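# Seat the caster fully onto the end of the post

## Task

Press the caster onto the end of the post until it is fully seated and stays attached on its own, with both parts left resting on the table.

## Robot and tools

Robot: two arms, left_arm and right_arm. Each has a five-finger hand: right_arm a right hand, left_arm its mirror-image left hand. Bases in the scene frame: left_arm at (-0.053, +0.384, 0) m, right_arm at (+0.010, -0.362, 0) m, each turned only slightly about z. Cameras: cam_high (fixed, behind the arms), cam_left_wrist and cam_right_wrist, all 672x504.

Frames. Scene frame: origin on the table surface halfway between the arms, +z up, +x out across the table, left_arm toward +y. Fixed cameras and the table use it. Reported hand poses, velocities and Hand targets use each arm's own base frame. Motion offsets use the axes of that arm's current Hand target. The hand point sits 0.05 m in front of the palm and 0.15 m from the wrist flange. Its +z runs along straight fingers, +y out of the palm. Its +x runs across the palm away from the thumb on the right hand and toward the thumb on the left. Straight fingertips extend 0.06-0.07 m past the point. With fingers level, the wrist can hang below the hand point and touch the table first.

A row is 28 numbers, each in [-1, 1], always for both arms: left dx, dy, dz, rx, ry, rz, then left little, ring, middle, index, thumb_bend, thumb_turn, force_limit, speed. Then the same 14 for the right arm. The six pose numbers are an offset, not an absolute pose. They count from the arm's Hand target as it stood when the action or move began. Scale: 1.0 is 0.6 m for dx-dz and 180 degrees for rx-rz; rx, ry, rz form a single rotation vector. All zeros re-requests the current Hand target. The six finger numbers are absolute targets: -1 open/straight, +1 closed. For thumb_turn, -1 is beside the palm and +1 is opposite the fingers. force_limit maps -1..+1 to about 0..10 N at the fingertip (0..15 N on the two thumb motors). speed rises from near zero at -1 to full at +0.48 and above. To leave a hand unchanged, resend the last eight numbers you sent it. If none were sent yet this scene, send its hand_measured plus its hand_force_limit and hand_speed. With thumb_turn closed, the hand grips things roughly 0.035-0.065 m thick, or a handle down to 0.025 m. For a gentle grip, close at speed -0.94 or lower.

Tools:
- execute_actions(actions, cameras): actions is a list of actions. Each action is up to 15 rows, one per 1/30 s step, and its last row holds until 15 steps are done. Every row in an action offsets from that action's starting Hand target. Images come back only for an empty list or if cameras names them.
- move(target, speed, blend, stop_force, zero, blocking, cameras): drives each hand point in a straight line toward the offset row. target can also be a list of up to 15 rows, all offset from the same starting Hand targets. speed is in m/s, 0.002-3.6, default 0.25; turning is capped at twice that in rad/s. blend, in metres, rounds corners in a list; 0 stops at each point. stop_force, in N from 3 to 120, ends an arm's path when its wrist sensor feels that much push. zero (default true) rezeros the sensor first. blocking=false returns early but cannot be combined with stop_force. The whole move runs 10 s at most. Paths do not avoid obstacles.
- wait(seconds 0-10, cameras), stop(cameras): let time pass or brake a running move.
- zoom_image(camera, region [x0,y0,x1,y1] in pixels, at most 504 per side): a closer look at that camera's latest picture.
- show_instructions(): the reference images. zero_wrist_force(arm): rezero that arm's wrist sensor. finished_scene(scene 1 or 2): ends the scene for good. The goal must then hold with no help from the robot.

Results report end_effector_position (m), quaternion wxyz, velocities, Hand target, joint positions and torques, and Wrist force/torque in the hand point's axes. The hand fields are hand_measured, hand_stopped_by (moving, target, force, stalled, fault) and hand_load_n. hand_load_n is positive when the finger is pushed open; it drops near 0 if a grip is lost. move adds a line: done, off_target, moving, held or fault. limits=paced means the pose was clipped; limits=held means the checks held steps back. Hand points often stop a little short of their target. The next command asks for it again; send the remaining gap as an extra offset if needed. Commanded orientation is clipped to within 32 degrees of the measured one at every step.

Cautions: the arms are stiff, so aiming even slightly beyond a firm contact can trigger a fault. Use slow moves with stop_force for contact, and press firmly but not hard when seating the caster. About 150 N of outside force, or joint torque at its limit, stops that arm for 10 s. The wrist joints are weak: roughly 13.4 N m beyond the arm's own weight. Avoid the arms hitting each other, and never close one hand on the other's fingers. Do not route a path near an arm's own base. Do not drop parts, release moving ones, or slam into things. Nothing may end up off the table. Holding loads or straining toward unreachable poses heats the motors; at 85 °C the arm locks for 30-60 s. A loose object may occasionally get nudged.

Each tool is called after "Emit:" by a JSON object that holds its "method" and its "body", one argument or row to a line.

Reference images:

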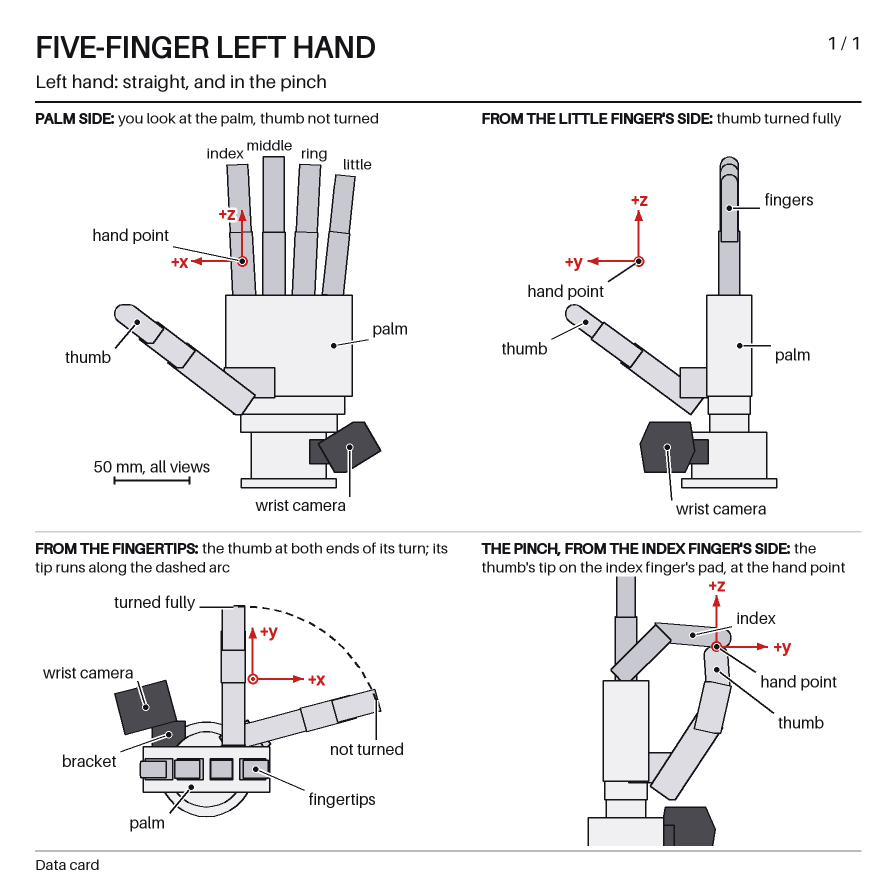

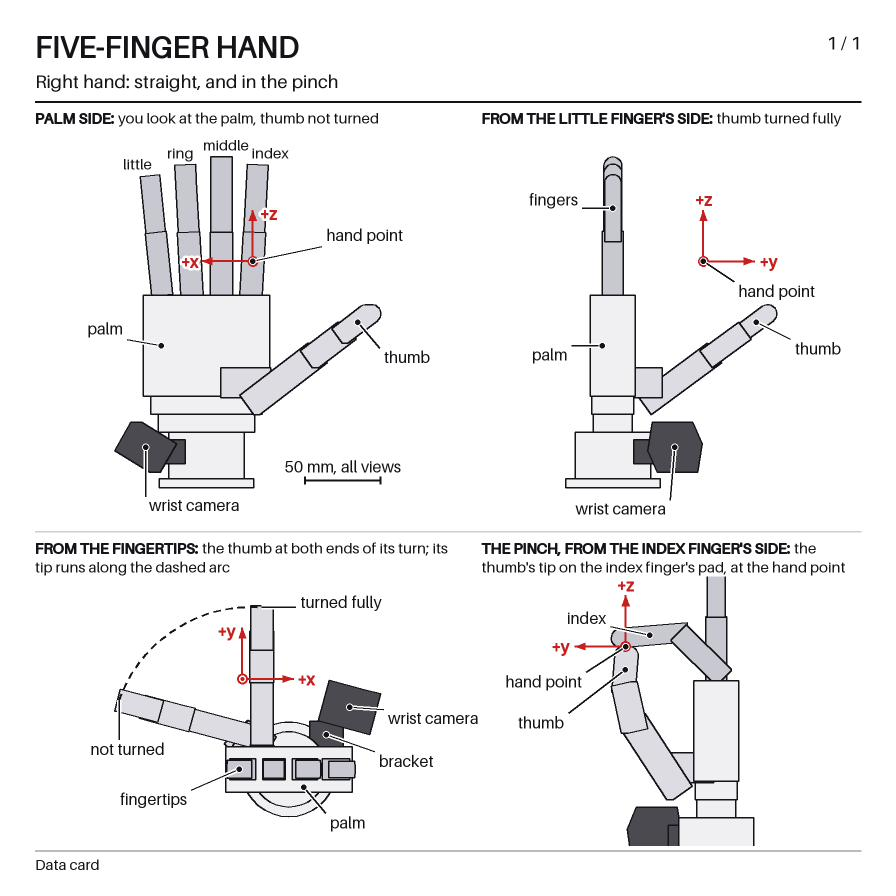

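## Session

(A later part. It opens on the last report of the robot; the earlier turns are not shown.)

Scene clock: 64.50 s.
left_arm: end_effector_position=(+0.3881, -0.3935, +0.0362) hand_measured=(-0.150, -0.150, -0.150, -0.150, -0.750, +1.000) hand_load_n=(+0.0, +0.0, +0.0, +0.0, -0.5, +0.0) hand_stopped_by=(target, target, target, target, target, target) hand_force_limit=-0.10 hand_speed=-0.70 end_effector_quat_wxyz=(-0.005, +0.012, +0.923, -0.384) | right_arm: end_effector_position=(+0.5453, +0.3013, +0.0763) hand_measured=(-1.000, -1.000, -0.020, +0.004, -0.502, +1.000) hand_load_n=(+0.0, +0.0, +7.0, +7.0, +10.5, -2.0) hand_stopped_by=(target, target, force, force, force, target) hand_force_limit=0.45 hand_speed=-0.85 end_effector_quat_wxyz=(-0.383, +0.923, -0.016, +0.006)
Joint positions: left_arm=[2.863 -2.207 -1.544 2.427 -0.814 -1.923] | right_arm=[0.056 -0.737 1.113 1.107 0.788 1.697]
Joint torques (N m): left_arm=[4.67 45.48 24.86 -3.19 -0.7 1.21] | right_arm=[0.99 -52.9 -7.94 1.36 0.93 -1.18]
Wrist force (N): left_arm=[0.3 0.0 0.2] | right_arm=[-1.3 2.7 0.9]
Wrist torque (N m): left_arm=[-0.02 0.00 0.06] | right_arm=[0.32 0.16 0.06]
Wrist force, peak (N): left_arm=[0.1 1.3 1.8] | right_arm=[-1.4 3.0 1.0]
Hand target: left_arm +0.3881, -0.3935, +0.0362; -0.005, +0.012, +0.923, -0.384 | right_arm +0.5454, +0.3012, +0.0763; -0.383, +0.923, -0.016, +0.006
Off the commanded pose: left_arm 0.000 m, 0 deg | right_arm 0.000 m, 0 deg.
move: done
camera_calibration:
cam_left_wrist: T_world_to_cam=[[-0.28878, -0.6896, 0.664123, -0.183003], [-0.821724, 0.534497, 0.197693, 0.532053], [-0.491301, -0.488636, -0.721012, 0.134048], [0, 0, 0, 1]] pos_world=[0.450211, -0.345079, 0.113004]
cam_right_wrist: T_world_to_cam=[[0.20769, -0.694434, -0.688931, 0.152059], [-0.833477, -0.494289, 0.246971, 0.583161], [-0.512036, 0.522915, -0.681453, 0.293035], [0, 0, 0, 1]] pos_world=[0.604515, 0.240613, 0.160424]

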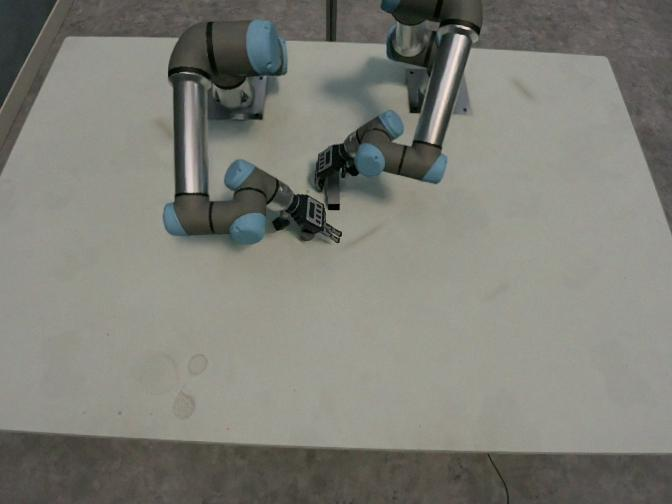

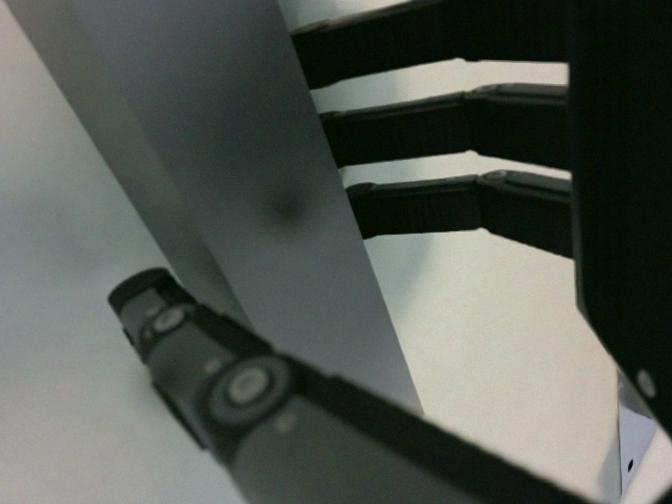

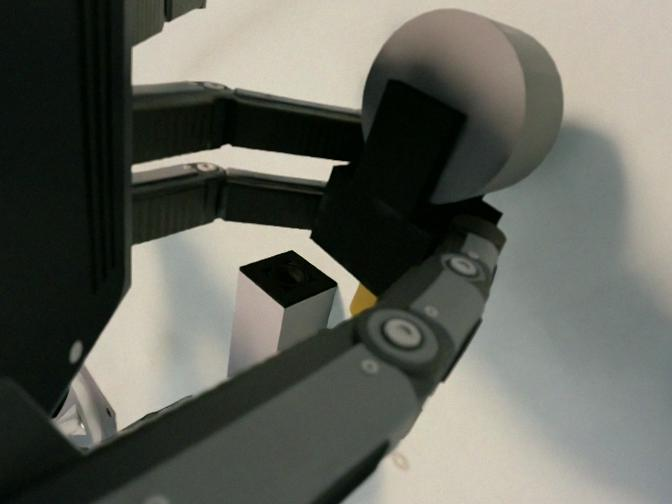

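Emit:
{"method": "execute_actions", "body": {
  "actions": [
    [[0,0,0,0,0,0,0.5,0.5,0.5,0.5,0.5,1,-0.5,-0.85, 0,0,0,0,0,0,-1,-1,0.6,0.6,0.6,1,0.45,-0.85]],
    [[0,0,0,0,0,0,0.5,0.5,0.5,0.5,0.5,1,-0.5,-0.85, 0,0,0,0,0,0,-1,-1,0.6,0.6,0.6,1,0.45,-0.85]],
    [[0,0,0,0,0,0,0.5,0.5,0.5,0.5,0.5,1,-0.5,-0.85, 0,0,0,0,0,0,-1,-1,0.6,0.6,0.6,1,0.45,-0.85]],
    [[0,0,0,0,0,0,0.5,0.5,0.5,0.5,0.5,1,-0.5,-0.85, 0,0,0,0,0,0,-1,-1,0.6,0.6,0.6,1,0.45,-0.85]]
  ],
  "cameras": ["cam_left_wrist","cam_right_wrist"]
}}

Emit:
{"method": "zoom_image", "body": {
  "camera": "cam_right_wrist",
  "region": [200, 210, 380, 390]
}}

Scene clock: 69.00 s.
left_arm: end_effector_position=(+0.3881, -0.3935, +0.0362) hand_measured=(+0.210, +0.098, +0.028, +0.056, -0.654, +1.000) hand_load_n=(+3.0, +2.0, +1.0, +2.5, +8.0, +3.5) hand_stopped_by=(force, force, force, force, force, target) hand_force_limit=-0.50 hand_speed=-0.85 end_effector_quat_wxyz=(-0.005, +0.012, +0.923, -0.384) | right_arm: end_effector_position=(+0.5454, +0.3012, +0.0763) hand_measured=(-1.000, -1.000, -0.020, +0.004, -0.502, +1.000) hand_load_n=(+0.0, +0.0, +7.5, +7.0, +11.0, -2.0) hand_stopped_by=(target, target, force, force, force, target) hand_force_limit=0.45 hand_speed=-0.85 end_effector_quat_wxyz=(-0.383, +0.923, -0.016, +0.006)
Joint positions: left_arm=[2.863 -2.207 -1.544 2.427 -0.814 -1.923] | right_arm=[0.056 -0.737 1.113 1.107 0.788 1.697]
Joint torques (N m): left_arm=[6.68 38.09 8.56 -2.7 -0.54 1.5] | right_arm=[-5.85 -39.93 -21.64 0.86 -1.85 -1.23]
Wrist force (N): left_arm=[0.0 -0.4 -0.3] | right_arm=[-1.3 2.7 1.0]
Wrist torque (N m): left_arm=[-0.04 0.05 0.02] | right_arm=[0.31 0.16 0.06]
Wrist force, peak (N): left_arm=[0.1 0.7 1.0] | right_arm=[-1.3 3.0 1.3]
Hand target: left_arm +0.3881, -0.3935, +0.0362; -0.005, +0.012, +0.923, -0.384 | right_arm +0.5454, +0.3012, +0.0763; -0.383, +0.923, -0.016, +0.006
Off the commanded pose: left_arm 0.000 m, 0 deg | right_arm 0.000 m, 0 deg.
camera_calibration:
cam_left_wrist: T_world_to_cam=[[-0.288725, -0.689635, 0.664109, -0.183038], [-0.821743, 0.534451, 0.197737, 0.532041], [-0.491301, -0.488636, -0.721012, 0.134048], [0, 0, 0, 1]] pos_world=[0.450211, -0.345079, 0.113003]
cam_right_wrist: T_world_to_cam=[[0.207955, -0.694425, -0.688861, 0.151866], [-0.833545, -0.49432, 0.24668, 0.583338], [-0.511819, 0.522898, -0.68163, 0.292987], [0, 0, 0, 1]] pos_world=[0.604614, 0.240613, 0.160425]
Images, in order (width x height): cam_left_wrist 672x504, cam_right_wrist 672x504.

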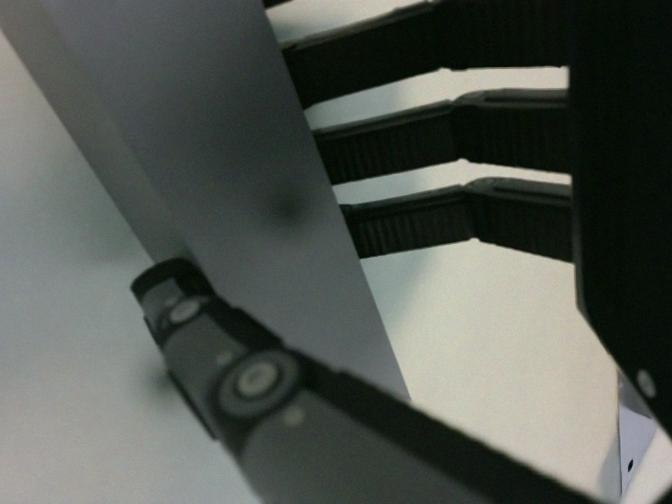

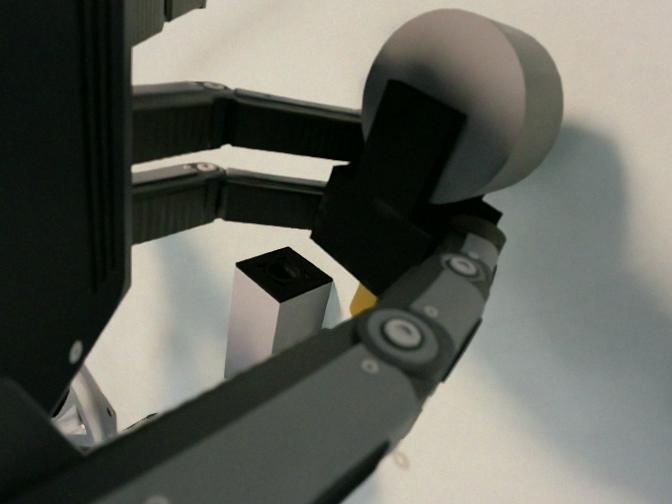

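Scaled by 2.800 from the camera's 672x504 image, which has a finer 960x720 frame.

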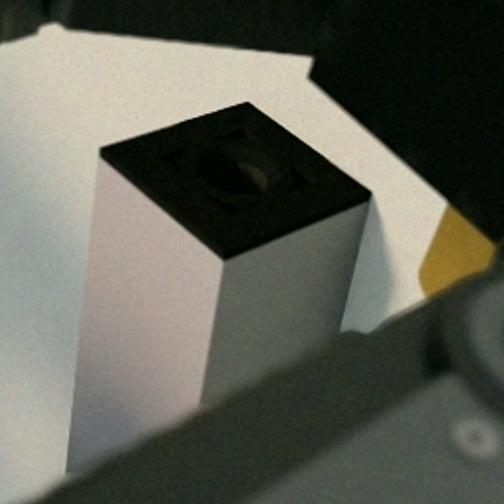

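Emit:
{"method": "move", "body": {
  "target": [0,0,0,0,0,0,0.6,0.6,0.6,0.6,0.6,1,0.1,-0.85, -0.0395,-0.0493,0.1277,0,-0.0214,-0.0214,-1,-1,0.6,0.6,0.6,1,0.45,-0.85],
  "speed": 0.07,
  "cameras": ["all"]
}}

Emit:
{"method": "zoom_image", "body": {
  "camera": "cam_right_wrist",
  "region": [220, 200, 420, 400]
}}

Scene clock: 71.43 s.
left_arm: end_effector_position=(+0.3881, -0.3935, +0.0362) hand_measured=(+0.250, +0.124, +0.054, +0.082, -0.656, +1.000) hand_load_n=(+5.5, +3.5, +5.0, +5.5, +18.5, +5.5) hand_stopped_by=(force, force, force, force, force, target) hand_force_limit=0.10 hand_speed=-0.85 end_effector_quat_wxyz=(-0.005, +0.012, +0.923, -0.384) | right_arm: end_effector_position=(+0.5243, +0.3771, +0.0431) hand_measured=(-1.000, -1.000, -0.020, +0.004, -0.502, +1.000) hand_load_n=(+0.0, +0.0, +7.5, +7.5, +10.5, -2.0) hand_stopped_by=(target, target, force, force, force, target) hand_force_limit=0.45 hand_speed=-0.85 end_effector_quat_wxyz=(-0.383, +0.923, +0.028, -0.012)
Joint positions: left_arm=[2.863 -2.207 -1.544 2.427 -0.814 -1.923] | right_arm=[0.191 -0.661 1.049 1.055 0.792 1.753]
Joint torques (N m): left_arm=[8.18 37.66 6.01 -2.3 -0.75 1.52] | right_arm=[-6.81 -53.76 -7.79 4.96 0.67 -1.6]
Wrist force (N): left_arm=[0.1 -1.9 -1.9] | right_arm=[-1.3 2.9 0.9]
Wrist torque (N m): left_arm=[-0.14 0.05 0.02] | right_arm=[0.35 0.16 -0.14]
Wrist force, peak (N): left_arm=[0.0 -2.1 -1.9] | right_arm=[-1.7 3.0 1.1]
Hand target: left_arm +0.3881, -0.3935, +0.0362; -0.005, +0.012, +0.923, -0.384 | right_arm +0.5242, +0.3771, +0.0432; -0.383, +0.923, +0.028, -0.012
Off the commanded pose: left_arm 0.000 m, 0 deg | right_arm 0.000 m, 0 deg.
move: done
camera_calibration:
cam_left_wrist: T_world_to_cam=[[-0.288725, -0.689635, 0.664109, -0.183038], [-0.821743, 0.534451, 0.197737, 0.532041], [-0.491301, -0.488636, -0.721012, 0.134048], [0, 0, 0, 1]] pos_world=[0.450211, -0.345079, 0.113003]
cam_right_wrist: T_world_to_cam=[[0.273182, -0.67147, -0.688839, 0.1433], [-0.782968, -0.571222, 0.246306, 0.613884], [-0.558867, 0.472053, -0.681787, 0.263745], [0, 0, 0, 1]] pos_world=[0.588903, 0.322384, 0.127326]

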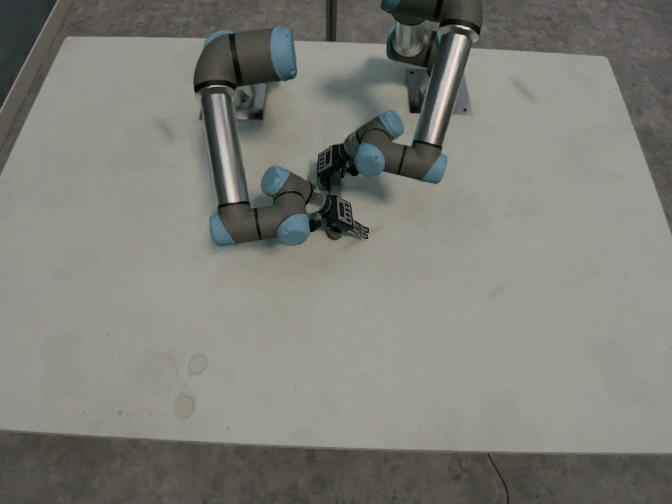

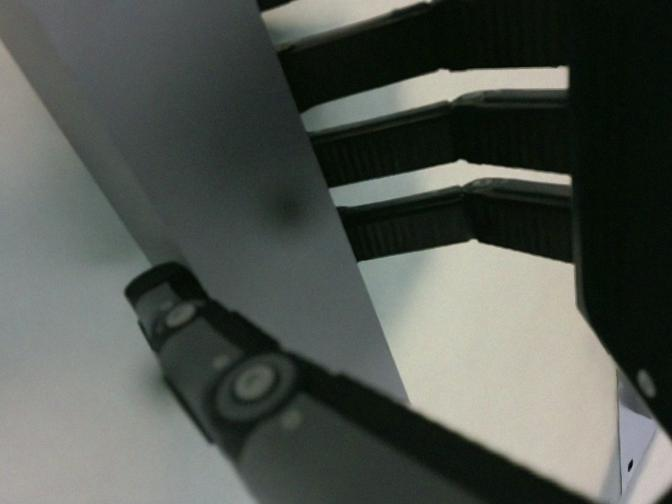

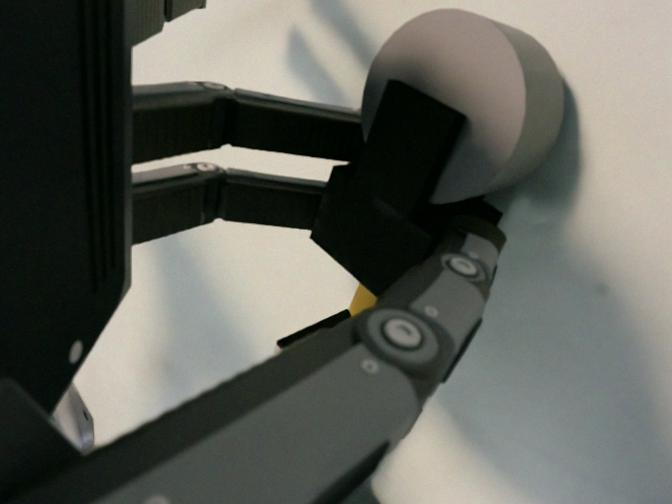

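Scaled by 2.520 from the camera's 672x504 image, which has a finer 960x720 frame.

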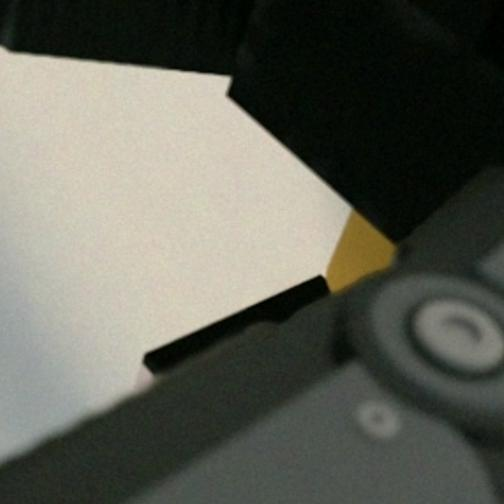

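Emit:
{"method": "move", "body": {
  "target": [0,0,0,0,0,0,0.6,0.6,0.6,0.6,0.6,1,0.1,-0.85, -0.03,0.0022,0.0049,0,0,0,-1,-1,0.6,0.6,0.6,1,0.45,-0.85],
  "speed": 0.04,
  "stop_force": 6,
  "cameras": ["cam_right_wrist"]
}}

Emit:
{"method": "zoom_image", "body": {
  "camera": "cam_right_wrist",
  "region": [240, 210, 400, 370]
}}

Scene clock: 73.93 s.
left_arm: end_effector_position=(+0.3881, -0.3935, +0.0362) hand_measured=(+0.250, +0.124, +0.054, +0.082, -0.656, +1.000) hand_load_n=(+6.0, +3.5, +5.0, +5.5, +18.5, +5.5) hand_stopped_by=(force, force, force, force, force, target) hand_force_limit=0.10 hand_speed=-0.85 end_effector_quat_wxyz=(-0.005, +0.012, +0.923, -0.384) | right_arm: end_effector_position=(+0.5061, +0.3772, +0.0402) hand_measured=(-1.000, -1.000, -0.020, +0.004, -0.502, +1.000) hand_load_n=(+0.0, +0.0, +7.0, +7.0, +10.5, -2.0) hand_stopped_by=(target, target, force, force, force, target) hand_force_limit=0.45 hand_speed=-0.85 end_effector_quat_wxyz=(-0.383, +0.923, +0.028, -0.012)
Joint positions: left_arm=[2.863 -2.207 -1.544 2.427 -0.814 -1.923] | right_arm=[0.197 -0.7 1.131 1.007 0.793 1.761]
Joint torques (N m): left_arm=[6.92 39.22 5.82 -1.89 -0.59 1.42] | right_arm=[-6.39 -37.78 -21.73 5.5 -0.56 -1.3]
Wrist force (N): left_arm=[0.2 -1.3 -1.2] | right_arm=[-1.3 2.8 1.2]
Wrist torque (N m): left_arm=[-0.15 0.03 0.02] | right_arm=[0.31 0.15 -0.14]
Wrist force, peak (N): left_arm=[0.1 -2.3 -1.9] | right_arm=[-1.4 3.2 1.3]
Hand target: left_arm +0.3881, -0.3935, +0.0362; -0.005, +0.012, +0.923, -0.384 | right_arm +0.5061, +0.3772, +0.0402; -0.383, +0.923, +0.028, -0.012
Off the commanded pose: left_arm 0.000 m, 0 deg | right_arm 0.000 m, 0 deg.
move: done
camera_calibration:
cam_right_wrist: T_world_to_cam=[[0.273011, -0.671546, -0.688833, 0.1463], [-0.782883, -0.571214, 0.246592, 0.600366], [-0.55907, 0.471954, -0.68169, 0.251719], [0, 0, 0, 1]] pos_world=[0.570804, 0.322385, 0.124325]
Images, in order (width x height): cam_right_wrist 672x504.

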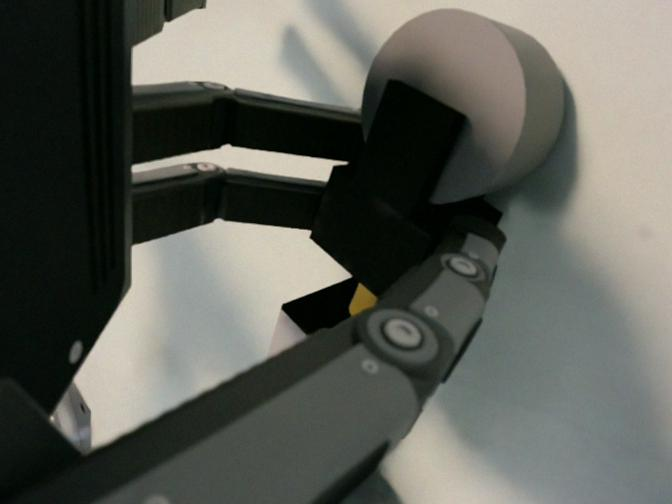

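Scaled by 3.150 from the camera's 672x504 image, which has a finer 960x720 frame.

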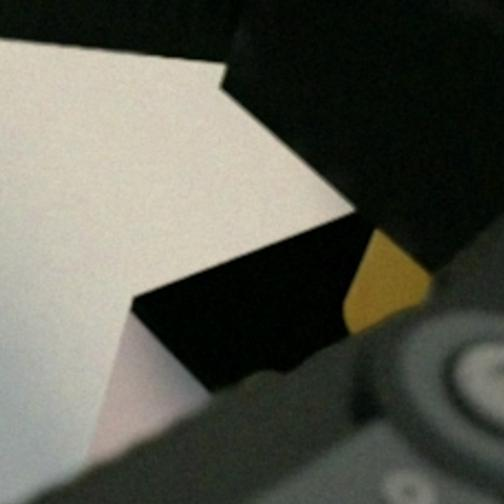

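Emit:
{"method": "move", "body": {
  "target": [0,0,0,0,0,0,0.6,0.6,0.6,0.6,0.6,1,0.1,-0.85, -0.02,0,0,0,0,0,-1,-1,0.6,0.6,0.6,1,0.45,-0.85],
  "speed": 0.01,
  "stop_force": 5,
  "cameras": ["cam_right_wrist"]
}}

Emit:
{"method": "zoom_image", "body": {
  "camera": "cam_right_wrist",
  "region": [240, 210, 400, 370]
}}

Scene clock: 78.77 s.
left_arm: end_effector_position=(+0.3881, -0.3935, +0.0362) hand_measured=(+0.250, +0.124, +0.054, +0.082, -0.656, +1.000) hand_load_n=(+5.5, +4.0, +5.5, +6.0, +18.5, +6.0) hand_stopped_by=(force, force, force, force, force, target) hand_force_limit=0.10 hand_speed=-0.85 end_effector_quat_wxyz=(-0.005, +0.012, +0.923, -0.384) | right_arm: end_effector_position=(+0.4993, +0.3768, +0.0402) hand_measured=(-1.000, -1.000, -0.020, +0.004, -0.502, +1.000) hand_load_n=(+0.0, +0.0, +8.0, +7.0, +10.5, -3.5) hand_stopped_by=(target, target, force, force, force, target) hand_force_limit=0.45 hand_speed=-0.85 end_effector_quat_wxyz=(-0.383, +0.923, +0.028, -0.012)
Joint positions: left_arm=[2.863 -2.207 -1.544 2.427 -0.814 -1.923] | right_arm=[0.198 -0.716 1.16 0.991 0.793 1.763]
Joint torques (N m): left_arm=[7.4 38.36 6.07 -1.29 -0.66 1.18] | right_arm=[-5.96 -36.63 -25.77 6.38 0.16 -1.41]
Wrist force (N): left_arm=[3.0 -0.9 0.2] | right_arm=[1.8 2.0 1.2]
Wrist torque (N m): left_arm=[-0.05 0.08 0.07] | right_arm=[0.30 0.15 -0.17]
Wrist force, peak (N): left_arm=[6.9 -2.0 1.2] | right_arm=[5.3 1.4 1.8]
Hand target: left_arm +0.3881, -0.3935, +0.0362; -0.005, +0.012, +0.923, -0.384 | right_arm +0.4993, +0.3767, +0.0402; -0.383, +0.923, +0.028, -0.012 (not the last commanded pose)
Off the commanded pose: left_arm 0.000 m, 0 deg | right_arm 0.005 m, 0 deg.
move: contact (right_arm)
camera_calibration:
cam_right_wrist: T_world_to_cam=[[0.273132, -0.671481, -0.688848, 0.147801], [-0.78289, -0.571268, 0.246445, 0.594853], [-0.559001, 0.471981, -0.681728, 0.248064], [0, 0, 0, 1]] pos_world=[0.564003, 0.321985, 0.124325]
Images, in order (width x height): cam_right_wrist 672x504.

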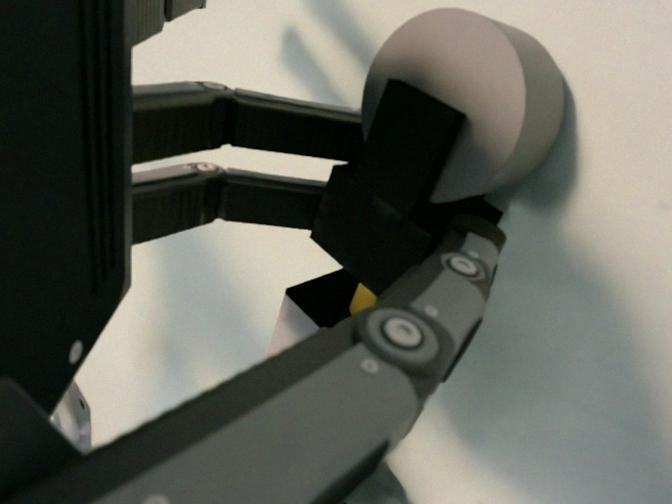

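Scaled by 3.150 from the camera's 672x504 image, which has a finer 960x720 frame.

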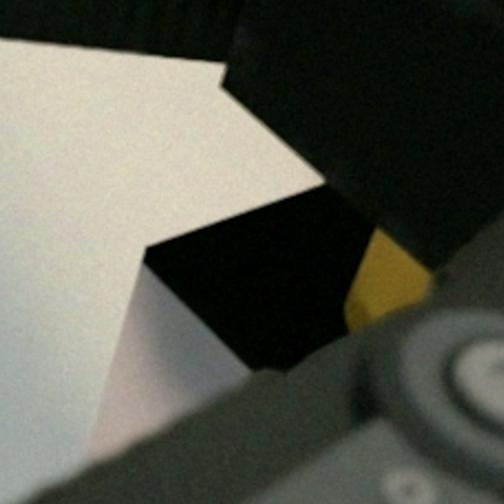

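Emit:
{"method": "move", "body": {
  "target": [0,0,0,0,0,0,0.6,0.6,0.6,0.6,0.6,1,0.1,-0.85, 0.006,-0.0039,0.0039,0,0,0,-1,-1,0.6,0.6,0.6,1,0.45,-0.85],
  "speed": 0.03
}}

Emit:
{"method": "move", "body": {
  "target": [0,0,0,0,0,0,0.6,0.6,0.6,0.6,0.6,1,0.1,-0.85, 0,0.0071,0.0071,0,0,0,-1,-1,0.6,0.6,0.6,1,0.45,-0.85],
  "speed": 0.01,
  "stop_force": 4,
  "cameras": ["cam_right_wrist"]
}}

Emit:
{"method": "zoom_image", "body": {
  "camera": "cam_right_wrist",
  "region": [240, 170, 440, 370]
}}

Scene clock: 84.27 s.
left_arm: end_effector_position=(+0.3881, -0.3935, +0.0362) hand_measured=(+0.250, +0.124, +0.054, +0.082, -0.656, +1.000) hand_load_n=(+5.5, +3.5, +5.0, +6.0, +18.5, +5.5) hand_stopped_by=(force, force, force, force, force, target) hand_force_limit=0.10 hand_speed=-0.85 end_effector_quat_wxyz=(-0.005, +0.012, +0.923, -0.384) | right_arm: end_effector_position=(+0.5027, +0.3803, +0.0402) hand_measured=(-1.000, -1.000, -0.020, +0.004, -0.502, +1.000) hand_load_n=(+0.0, +0.0, +7.5, +7.0, +11.0, -2.0) hand_stopped_by=(target, target, force, force, force, target) hand_force_limit=0.45 hand_speed=-0.85 end_effector_quat_wxyz=(-0.383, +0.923, +0.028, -0.012)
Joint positions: left_arm=[2.863 -2.207 -1.544 2.427 -0.814 -1.923] | right_arm=[0.203 -0.705 1.139 0.998 0.793 1.77]
Joint torques (N m): left_arm=[6.72 39.02 12.66 -0.54 -0.35 1.08] | right_arm=[-3.19 -52.78 -6.87 3.85 0.78 -0.82]
Wrist force (N): left_arm=[0.6 -1.4 -0.8] | right_arm=[-1.1 2.6 1.0]
Wrist torque (N m): left_arm=[-0.09 0.03 0.03] | right_arm=[0.29 0.13 -0.13]
Wrist force, peak (N): left_arm=[3.5 -1.2 0.3] | right_arm=[1.8 2.7 1.5]
Hand target: left_arm +0.3881, -0.3935, +0.0362; -0.005, +0.012, +0.923, -0.384 | right_arm +0.5027, +0.3803, +0.0402; -0.383, +0.923, +0.028, -0.012
Off the commanded pose: left_arm 0.000 m, 0 deg | right_arm 0.000 m, 0 deg.
move: done

Scene clock: 85.53 s.
left_arm: end_effector_position=(+0.3881, -0.3935, +0.0362) hand_measured=(+0.250, +0.124, +0.054, +0.082, -0.656, +1.000) hand_load_n=(+5.5, +3.5, +5.5, +6.0, +18.5, +6.0) hand_stopped_by=(force, force, force, force, force, target) hand_force_limit=0.10 hand_speed=-0.85 end_effector_quat_wxyz=(-0.005, +0.012, +0.923, -0.384) | right_arm: end_effector_position=(+0.5027, +0.3803, +0.0381) hand_measured=(-1.000, -1.000, -0.020, +0.004, -0.502, +1.000) hand_load_n=(+0.0, +0.0, +6.5, +6.5, +11.5, -1.0) hand_stopped_by=(target, target, force, force, force, target) hand_force_limit=0.45 hand_speed=-0.85 end_effector_quat_wxyz=(-0.383, +0.923, +0.028, -0.012)
Joint positions: left_arm=[2.863 -2.207 -1.544 2.427 -0.814 -1.923] | right_arm=[0.203 -0.703 1.141 0.994 0.793 1.77]
Joint torques (N m): left_arm=[7.52 37.13 15.42 -0.23 -0.2 1.08] | right_arm=[0.48 -51.17 -27.06 4.51 0.51 -1.14]
Wrist force (N): left_arm=[0.4 -1.3 -0.6] | right_arm=[-2.2 0.0 -2.0]
Wrist torque (N m): left_arm=[-0.12 0.04 0.04] | right_arm=[0.26 0.22 -0.20]
Wrist force, peak (N): left_arm=[0.6 -1.6 -1.0] | right_arm=[-1.7 -3.1 -7.4]
Hand target: left_arm +0.3881, -0.3935, +0.0362; -0.005, +0.012, +0.923, -0.384 | right_arm +0.5027, +0.3803, +0.0381; -0.383, +0.923, +0.028, -0.012 (not the last commanded pose)
Off the commanded pose: left_arm 0.000 m, 0 deg | right_arm 0.004 m, 0 deg.
move: contact (right_arm)
camera_calibration:
cam_right_wrist: T_world_to_cam=[[0.273186, -0.671441, -0.688866, 0.147801], [-0.782871, -0.571315, 0.246398, 0.600099], [-0.559001, 0.471981, -0.681728, 0.246833], [0, 0, 0, 1]] pos_world=[0.567403, 0.325585, 0.122225]
Images, in order (width x height): cam_right_wrist 672x504.

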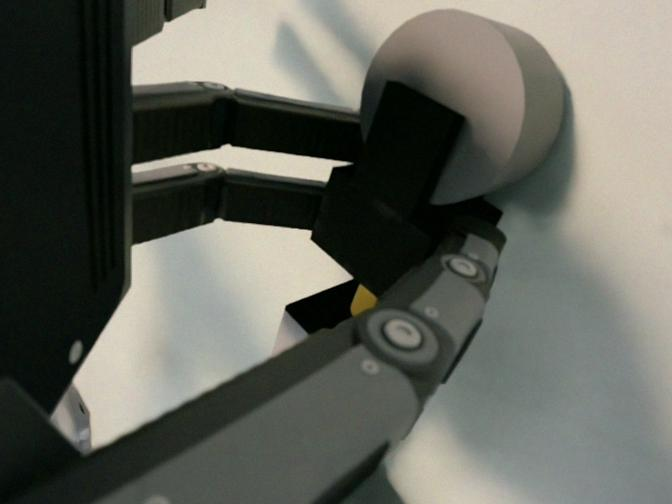

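Scaled by 2.520 from the camera's 672x504 image, which has a finer 960x720 frame.

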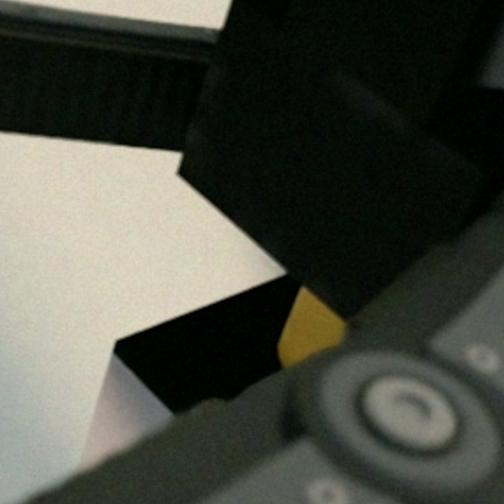

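Emit:
{"method": "move", "body": {
  "target": [0,0,0,0,0,0,0.6,0.6,0.6,0.6,0.6,1,0.1,-0.85, -0.02,-0.0004,-0.0004,0,0,0,-1,-1,0.6,0.6,0.6,1,0.45,-0.85],
  "speed": 0.01,
  "stop_force": 6,
  "cameras": ["cam_right_wrist"]
}}

Emit:
{"method": "zoom_image", "body": {
  "camera": "cam_right_wrist",
  "region": [240, 170, 440, 370]
}}

Scene clock: 88.50 s.
left_arm: end_effector_position=(+0.3881, -0.3935, +0.0362) hand_measured=(+0.250, +0.124, +0.054, +0.082, -0.656, +1.000) hand_load_n=(+5.5, +3.5, +5.0, +5.5, +18.5, +5.5) hand_stopped_by=(force, force, force, force, force, target) hand_force_limit=0.10 hand_speed=-0.85 end_effector_quat_wxyz=(-0.005, +0.012, +0.923, -0.384) | right_arm: end_effector_position=(+0.4907, +0.3796, +0.0384) hand_measured=(-1.000, -1.000, -0.020, +0.004, -0.502, +1.000) hand_load_n=(+0.0, +0.0, +7.5, +7.5, +10.5, -1.5) hand_stopped_by=(target, target, force, force, force, target) hand_force_limit=0.45 hand_speed=-0.85 end_effector_quat_wxyz=(-0.383, +0.923, +0.028, -0.012)
Joint positions: left_arm=[2.863 -2.207 -1.544 2.427 -0.814 -1.923] | right_arm=[0.206 -0.73 1.191 0.968 0.794 1.774]
Joint torques (N m): left_arm=[6.7 38.06 20.91 0.23 -0.66 1.07] | right_arm=[-1.45 -35.92 -27.03 5.18 0.79 -0.16]
Wrist force (N): left_arm=[0.2 -1.5 -0.2] | right_arm=[-1.7 3.6 1.9]
Wrist torque (N m): left_arm=[-0.11 0.05 0.08] | right_arm=[0.36 0.20 -0.15]
Wrist force, peak (N): left_arm=[0.8 -2.5 -1.0] | right_arm=[-0.8 3.9 2.5]
Hand target: left_arm +0.3881, -0.3935, +0.0362; -0.005, +0.012, +0.923, -0.384 | right_arm +0.4907, +0.3796, +0.0384; -0.383, +0.923, +0.028, -0.012
Off the commanded pose: left_arm 0.000 m, 0 deg | right_arm 0.000 m, 0 deg.
move: done
camera_calibration:
cam_right_wrist: T_world_to_cam=[[0.273186, -0.671441, -0.688866, 0.150816], [-0.782871, -0.571315, 0.246398, 0.590231], [-0.559001, 0.471981, -0.681728, 0.24066], [0, 0, 0, 1]] pos_world=[0.555403, 0.324885, 0.122525]
Images, in order (width x height): cam_right_wrist 672x504.

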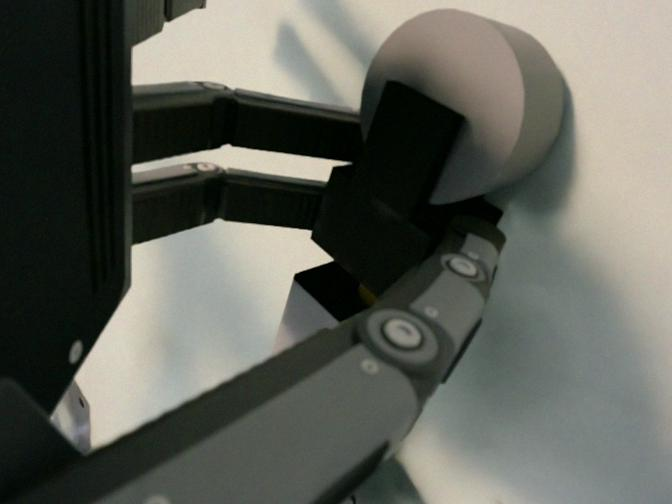

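Scaled by 2.520 from the camera's 672x504 image, which has a finer 960x720 frame.

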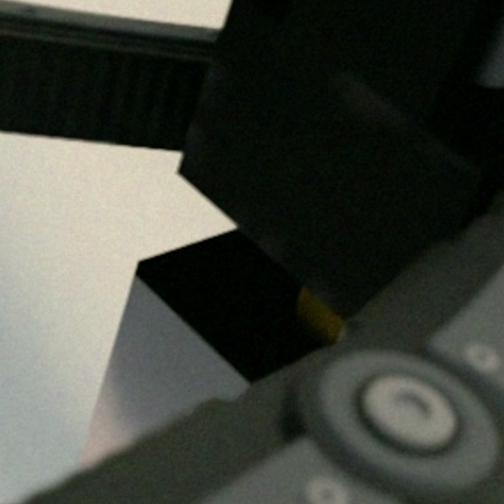

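Emit:
{"method": "move", "body": {
  "target": [0,0,0,0,0,0,0.6,0.6,0.6,0.6,0.6,1,0.1,-0.85, -0.04,0,0,0,0,0,-1,-1,0.6,0.6,0.6,1,0.45,-0.85],
  "speed": 0.012,
  "stop_force": 12,
  "cameras": ["cam_right_wrist","cam_left_wrist"]
}}

Emit:
{"method": "zoom_image", "body": {
  "camera": "cam_right_wrist",
  "region": [240, 170, 440, 370]
}}

Scene clock: 91.30 s.
left_arm: end_effector_position=(+0.3881, -0.3935, +0.0362) hand_measured=(+0.250, +0.124, +0.054, +0.082, -0.656, +1.000) hand_load_n=(+4.5, +3.0, +5.0, +6.5, +18.0, +12.5) hand_stopped_by=(force, force, force, force, force, target) hand_force_limit=0.10 hand_speed=-0.85 end_effector_quat_wxyz=(-0.005, +0.012, +0.923, -0.384) | right_arm: end_effector_position=(+0.4718, +0.3784, +0.0384) hand_measured=(-1.000, -1.000, -0.020, +0.004, -0.502, +1.000) hand_load_n=(+0.0, +0.0, +7.5, +5.5, +10.5, -5.0) hand_stopped_by=(target, target, force, force, force, target) hand_force_limit=0.45 hand_speed=-0.85 end_effector_quat_wxyz=(-0.383, +0.923, +0.028, -0.012)
Joint positions: left_arm=[2.863 -2.207 -1.544 2.427 -0.814 -1.923] | right_arm=[0.211 -0.771 1.267 0.928 0.795 1.781]
Joint torques (N m): left_arm=[7.14 39.74 23.49 0.59 -0.28 1.04] | right_arm=[-5.9 -32.47 -22.41 8.09 -0.99 -1.39]
Wrist force (N): left_arm=[9.3 0.7 2.3] | right_arm=[7.2 0.8 0.1]
Wrist torque (N m): left_arm=[0.05 -0.04 -0.10] | right_arm=[0.30 0.18 -0.20]
Wrist force, peak (N): left_arm=[12.4 0.8 3.7] | right_arm=[11.0 0.0 0.2]
Hand target: left_arm +0.3881, -0.3935, +0.0362; -0.005, +0.012, +0.923, -0.384 | right_arm +0.4718, +0.3784, +0.0384; -0.383, +0.923, +0.028, -0.012 (not the last commanded pose)
Off the commanded pose: left_arm 0.000 m, 0 deg | right_arm 0.005 m, 0 deg.
move: contact (right_arm)
camera_calibration:
cam_left_wrist: T_world_to_cam=[[-0.288725, -0.689635, 0.664109, -0.183038], [-0.821743, 0.534451, 0.197737, 0.532041], [-0.491301, -0.488636, -0.721012, 0.134048], [0, 0, 0, 1]] pos_world=[0.450211, -0.345079, 0.113003]
cam_right_wrist: T_world_to_cam=[[0.273224, -0.671473, -0.68882, 0.155158], [-0.782839, -0.571342, 0.246436, 0.574736], [-0.559027, 0.471903, -0.68176, 0.230705], [0, 0, 0, 1]] pos_world=[0.536503, 0.323685, 0.122525]
Images, in order (width x height): cam_left_wrist 672x504, cam_right_wrist 672x504.

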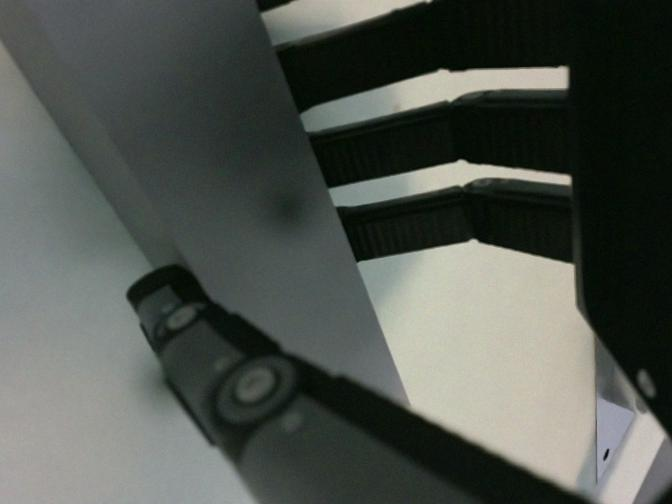

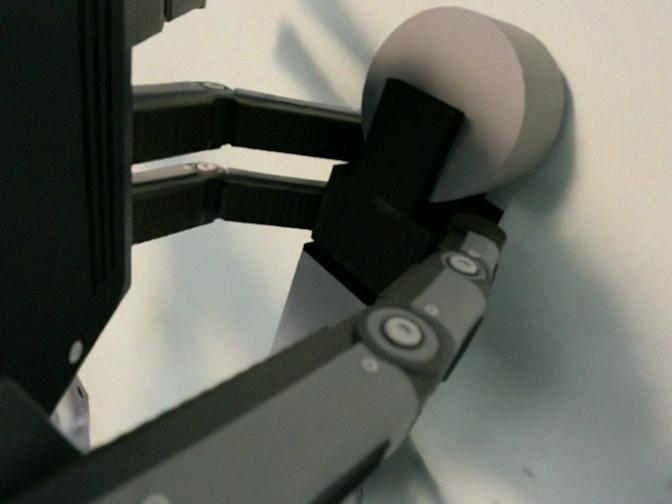

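Scaled by 2.520 from the camera's 672x504 image, which has a finer 960x720 frame.

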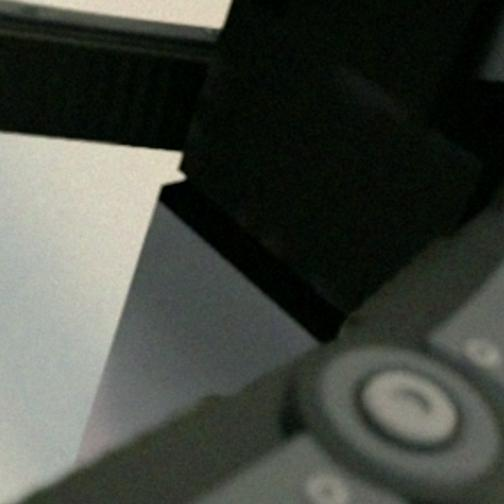

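Emit:
{"method": "move", "body": {
  "target": [0,0,0,0,0,0,0.7,0.7,0.7,0.7,0.7,1,0.4,-0.85, 0,0,0,0,0,0,-1,-1,0.7,0.7,0.7,1,0.8,-0.85],
  "speed": 0.02
}}

Emit:
{"method": "move", "body": {
  "target": [0,0,0,0,0,0,0.7,0.7,0.7,0.7,0.7,1,0.4,-0.85, -0.02,0,0,0,0,0,-1,-1,0.7,0.7,0.7,1,0.8,-0.85],
  "speed": 0.01,
  "stop_force": 22,
  "cameras": ["cam_right_wrist","cam_left_wrist"]
}}

Emit:
{"method": "zoom_image", "body": {
  "camera": "cam_right_wrist",
  "region": [240, 170, 440, 370]
}}

Scene clock: 92.27 s.
left_arm: end_effector_position=(+0.3881, -0.3935, +0.0362) hand_measured=(+0.262, +0.148, +0.066, +0.106, -0.658, +1.000) hand_load_n=(+3.0, +12.5, +4.5, +10.5, +26.0, +11.0) hand_stopped_by=(force, force, force, force, force, target) hand_force_limit=0.40 hand_speed=-0.85 end_effector_quat_wxyz=(-0.005, +0.012, +0.923, -0.384) | right_arm: end_effector_position=(+0.4718, +0.3784, +0.0384) hand_measured=(-1.000, -1.000, -0.010, +0.014, -0.502, +1.000) hand_load_n=(+0.0, +0.0, +10.5, +9.5, +13.5, -4.0) hand_stopped_by=(target, target, force, force, force, target) hand_force_limit=0.80 hand_speed=-0.85 end_effector_quat_wxyz=(-0.383, +0.923, +0.028, -0.012)
Joint positions: left_arm=[2.863 -2.207 -1.544 2.427 -0.814 -1.923] | right_arm=[0.211 -0.771 1.267 0.928 0.795 1.781]
Joint torques (N m): left_arm=[8.08 39.84 24.94 0.82 -0.67 0.86] | right_arm=[-4.5 -33.72 -19.81 7.86 -3.06 -0.9]
Wrist force (N): left_arm=[9.6 0.4 3.7] | right_arm=[8.1 0.7 0.8]
Wrist torque (N m): left_arm=[0.02 0.04 -0.06] | right_arm=[0.28 0.26 -0.18]
Wrist force, peak (N): left_arm=[10.6 -0.8 3.5] | right_arm=[9.0 0.0 1.1]
Hand target: left_arm +0.3881, -0.3935, +0.0362; -0.005, +0.012, +0.923, -0.384 | right_arm +0.4718, +0.3784, +0.0384; -0.383, +0.923, +0.028, -0.012
Off the commanded pose: left_arm 0.000 m, 0 deg | right_arm 0.000 m, 0 deg.
move: done

Scene clock: 94.27 s.
left_arm: end_effector_position=(+0.3881, -0.3935, +0.0362) hand_measured=(+0.262, +0.148, +0.066, +0.106, -0.658, +1.000) hand_load_n=(+0.5, +8.0, +2.0, +11.5, +23.5, +16.0) hand_stopped_by=(force, force, force, force, force, target) hand_force_limit=0.40 hand_speed=-0.85 end_effector_quat_wxyz=(-0.005, +0.012, +0.923, -0.384) | right_arm: end_effector_position=(+0.4598, +0.3777, +0.0384) hand_measured=(-1.000, -1.000, -0.010, +0.014, -0.502, +1.000) hand_load_n=(+0.0, +0.0, +10.5, +6.5, +14.5, -6.5) hand_stopped_by=(target, target, force, force, force, target) hand_force_limit=0.80 hand_speed=-0.85 end_effector_quat_wxyz=(-0.383, +0.923, +0.028, -0.012)
Joint positions: left_arm=[2.863 -2.207 -1.544 2.427 -0.814 -1.923] | right_arm=[0.214 -0.796 1.313 0.904 0.795 1.785]
Joint torques (N m): left_arm=[8.64 38.46 29.65 1.35 -1.08 0.31] | right_arm=[3.27 -33.63 -21.3 9.74 0.09 0.83]
Wrist force (N): left_arm=[13.3 0.5 1.0] | right_arm=[11.3 2.9 0.1]
Wrist torque (N m): left_arm=[0.08 -0.20 -0.24] | right_arm=[0.34 0.19 -0.22]
Wrist force, peak (N): left_arm=[16.1 0.5 2.3] | right_arm=[14.6 0.7 -0.8]
Hand target: left_arm +0.3881, -0.3935, +0.0362; -0.005, +0.012, +0.923, -0.384 | right_arm +0.4598, +0.3776, +0.0384; -0.383, +0.923, +0.028, -0.012
Off the commanded pose: left_arm 0.000 m, 0 deg | right_arm 0.000 m, 0 deg.
move: done
camera_calibration:
cam_left_wrist: T_world_to_cam=[[-0.288725, -0.689635, 0.664109, -0.183038], [-0.821743, 0.534451, 0.197737, 0.532041], [-0.491301, -0.488636, -0.721012, 0.134048], [0, 0, 0, 1]] pos_world=[0.450211, -0.345079, 0.113003]
cam_right_wrist: T_world_to_cam=[[0.273208, -0.671425, -0.688873, 0.157968], [-0.782864, -0.571333, 0.246378, 0.564877], [-0.559001, 0.471981, -0.681727, 0.224399], [0, 0, 0, 1]] pos_world=[0.524503, 0.322885, 0.122625]
Images, in order (width x height): cam_left_wrist 672x504, cam_right_wrist 672x504.

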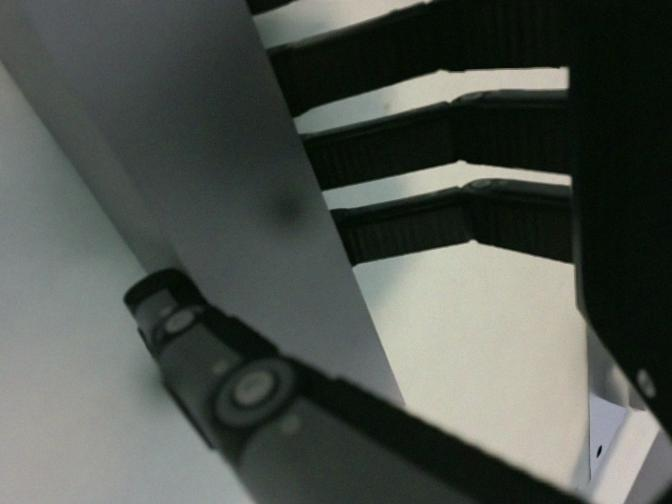

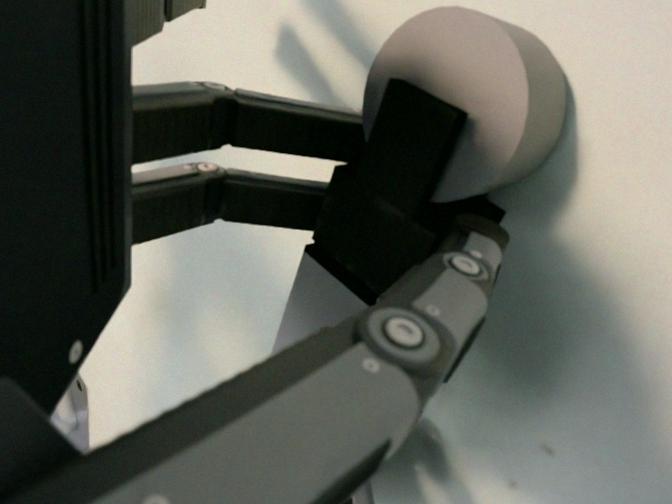

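Scaled by 2.520 from the camera's 672x504 image, which has a finer 960x720 frame.

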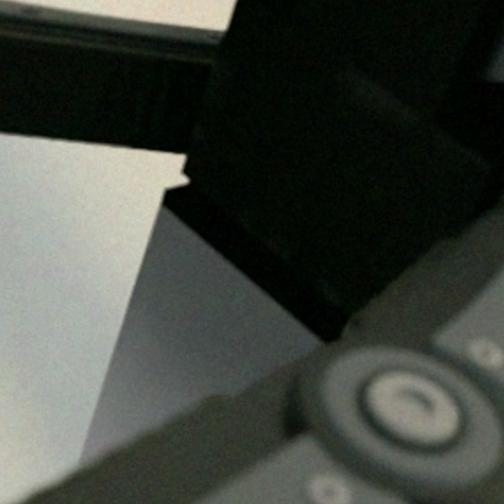

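Emit:
{"method": "move", "body": {
  "target": [
    [0,0,0,0,0,0,0.7,0.7,0.7,0.7,0.7,1,0.4,-0.85, 0.003,0,0,0,0,0,-1,-1,0.7,0.7,0.7,1,0.8,-0.85],
    [0,0,0,0,0,0,0.7,0.7,0.7,0.7,0.7,1,0.4,-0.85, 0.003,0,0,0,0,0,-1,-1,-0.5,-0.5,-0.9,1,0.0,-0.3],
    [0,0,0,0,0,0,0.7,0.7,0.7,0.7,0.7,1,0.4,-0.85, 0.02,-0.09,-0.13,0,0,0,-1,-1,-0.5,-0.5,-0.9,1,0.0,-0.3]
  ],
  "speed": 0.08,
  "cameras": ["all"]
}}

Emit:
{"method": "zoom_image", "body": {
  "camera": "cam_right_wrist",
  "region": [200, 130, 500, 380]
}}

Scene clock: 98.63 s.
left_arm: end_effector_position=(+0.3881, -0.3935, +0.0362) hand_measured=(+0.260, +0.148, +0.066, +0.106, -0.658, +1.000) hand_load_n=(+3.0, +8.0, +1.0, +7.5, +26.0, +6.5) hand_stopped_by=(force, force, force, force, force, target) hand_force_limit=0.40 hand_speed=-0.85 end_effector_quat_wxyz=(-0.005, +0.012, +0.923, -0.384) | right_arm: end_effector_position=(+0.4730, +0.3613, +0.1318) hand_measured=(-1.000, -1.000, -0.500, -0.500, -0.900, +1.000) hand_load_n=(+0.0, +0.0, +0.0, -0.5, +0.0, +0.0) hand_stopped_by=(target, target, target, target, target, target) hand_force_limit=0.00 hand_speed=-0.30 end_effector_quat_wxyz=(-0.383, +0.923, +0.029, -0.012)
Joint positions: left_arm=[2.863 -2.207 -1.544 2.427 -0.814 -1.923] | right_arm=[0.18 -0.875 1.202 1.126 0.79 1.737]
Joint torques (N m): left_arm=[-10.19 39.5 0.73 -4.12 -0.96 0.15] | right_arm=[3.31 -33.07 -9.66 2.01 -2.16 1.13]
Wrist force (N): left_arm=[-2.2 -9.5 -8.4] | right_arm=[-0.9 1.5 0.1]
Wrist torque (N m): left_arm=[-0.27 -0.01 0.06] | right_arm=[0.27 0.11 0.05]
Wrist force, peak (N): left_arm=[13.6 1.7 1.9] | right_arm=[11.5 4.1 0.7]
Hand target: left_arm +0.3881, -0.3935, +0.0362; -0.005, +0.012, +0.923, -0.384 | right_arm +0.4729, +0.3613, +0.1317; -0.383, +0.923, +0.028, -0.012
Off the commanded pose: left_arm 0.000 m, 0 deg | right_arm 0.000 m, 0 deg.
move: done
camera_calibration:
cam_left_wrist: T_world_to_cam=[[-0.288725, -0.689635, 0.664109, -0.183038], [-0.821743, 0.534451, 0.197737, 0.532041], [-0.491301, -0.488636, -0.721012, 0.134048], [0, 0, 0, 1]] pos_world=[0.450211, -0.345079, 0.113003]
cam_right_wrist: T_world_to_cam=[[0.273363, -0.67142, -0.688816, 0.207552], [-0.782935, -0.571322, 0.246178, 0.542853], [-0.558825, 0.472002, -0.681857, 0.302995], [0, 0, 0, 1]] pos_world=[0.537603, 0.306485, 0.215926]

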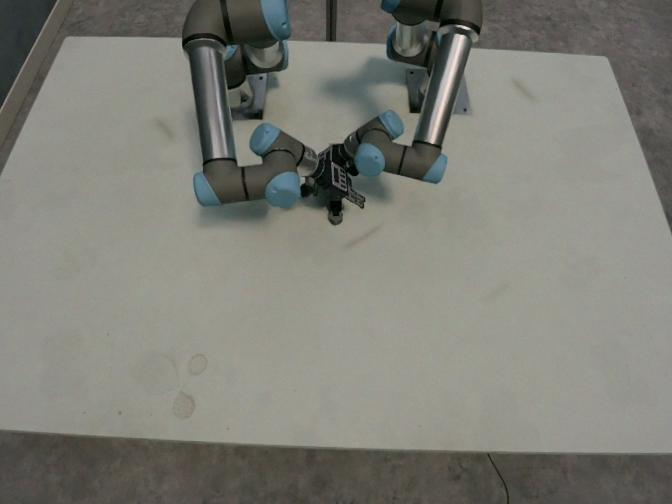

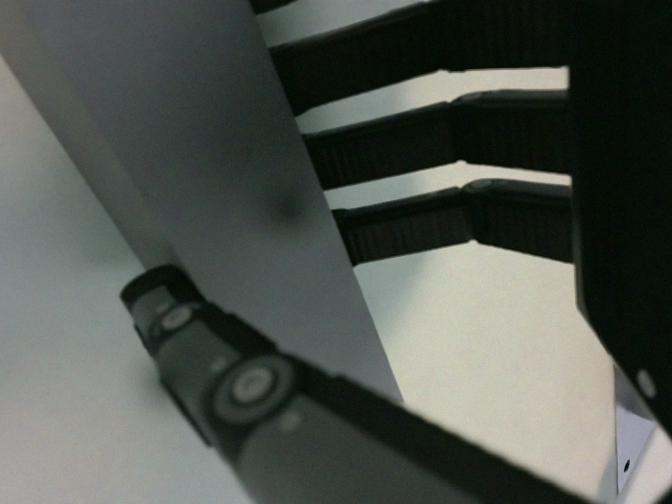

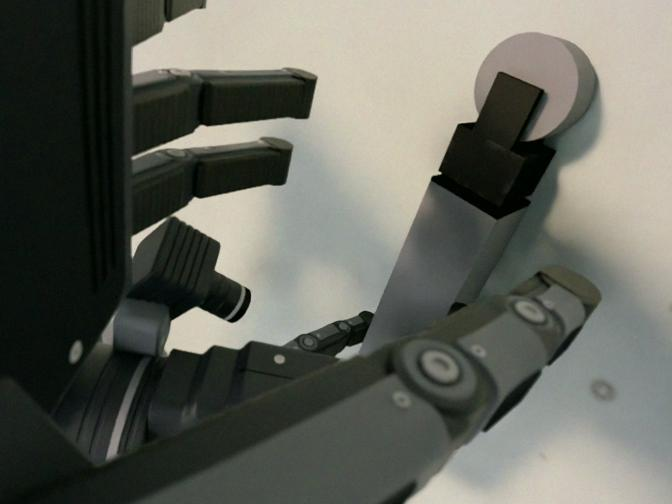

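Scaled by 1.680 from the camera's 672x504 image, which has a finer 960x720 frame.

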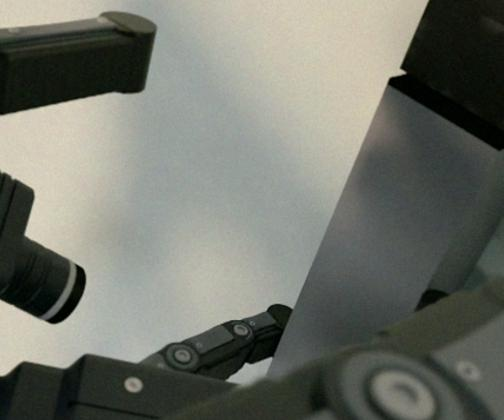

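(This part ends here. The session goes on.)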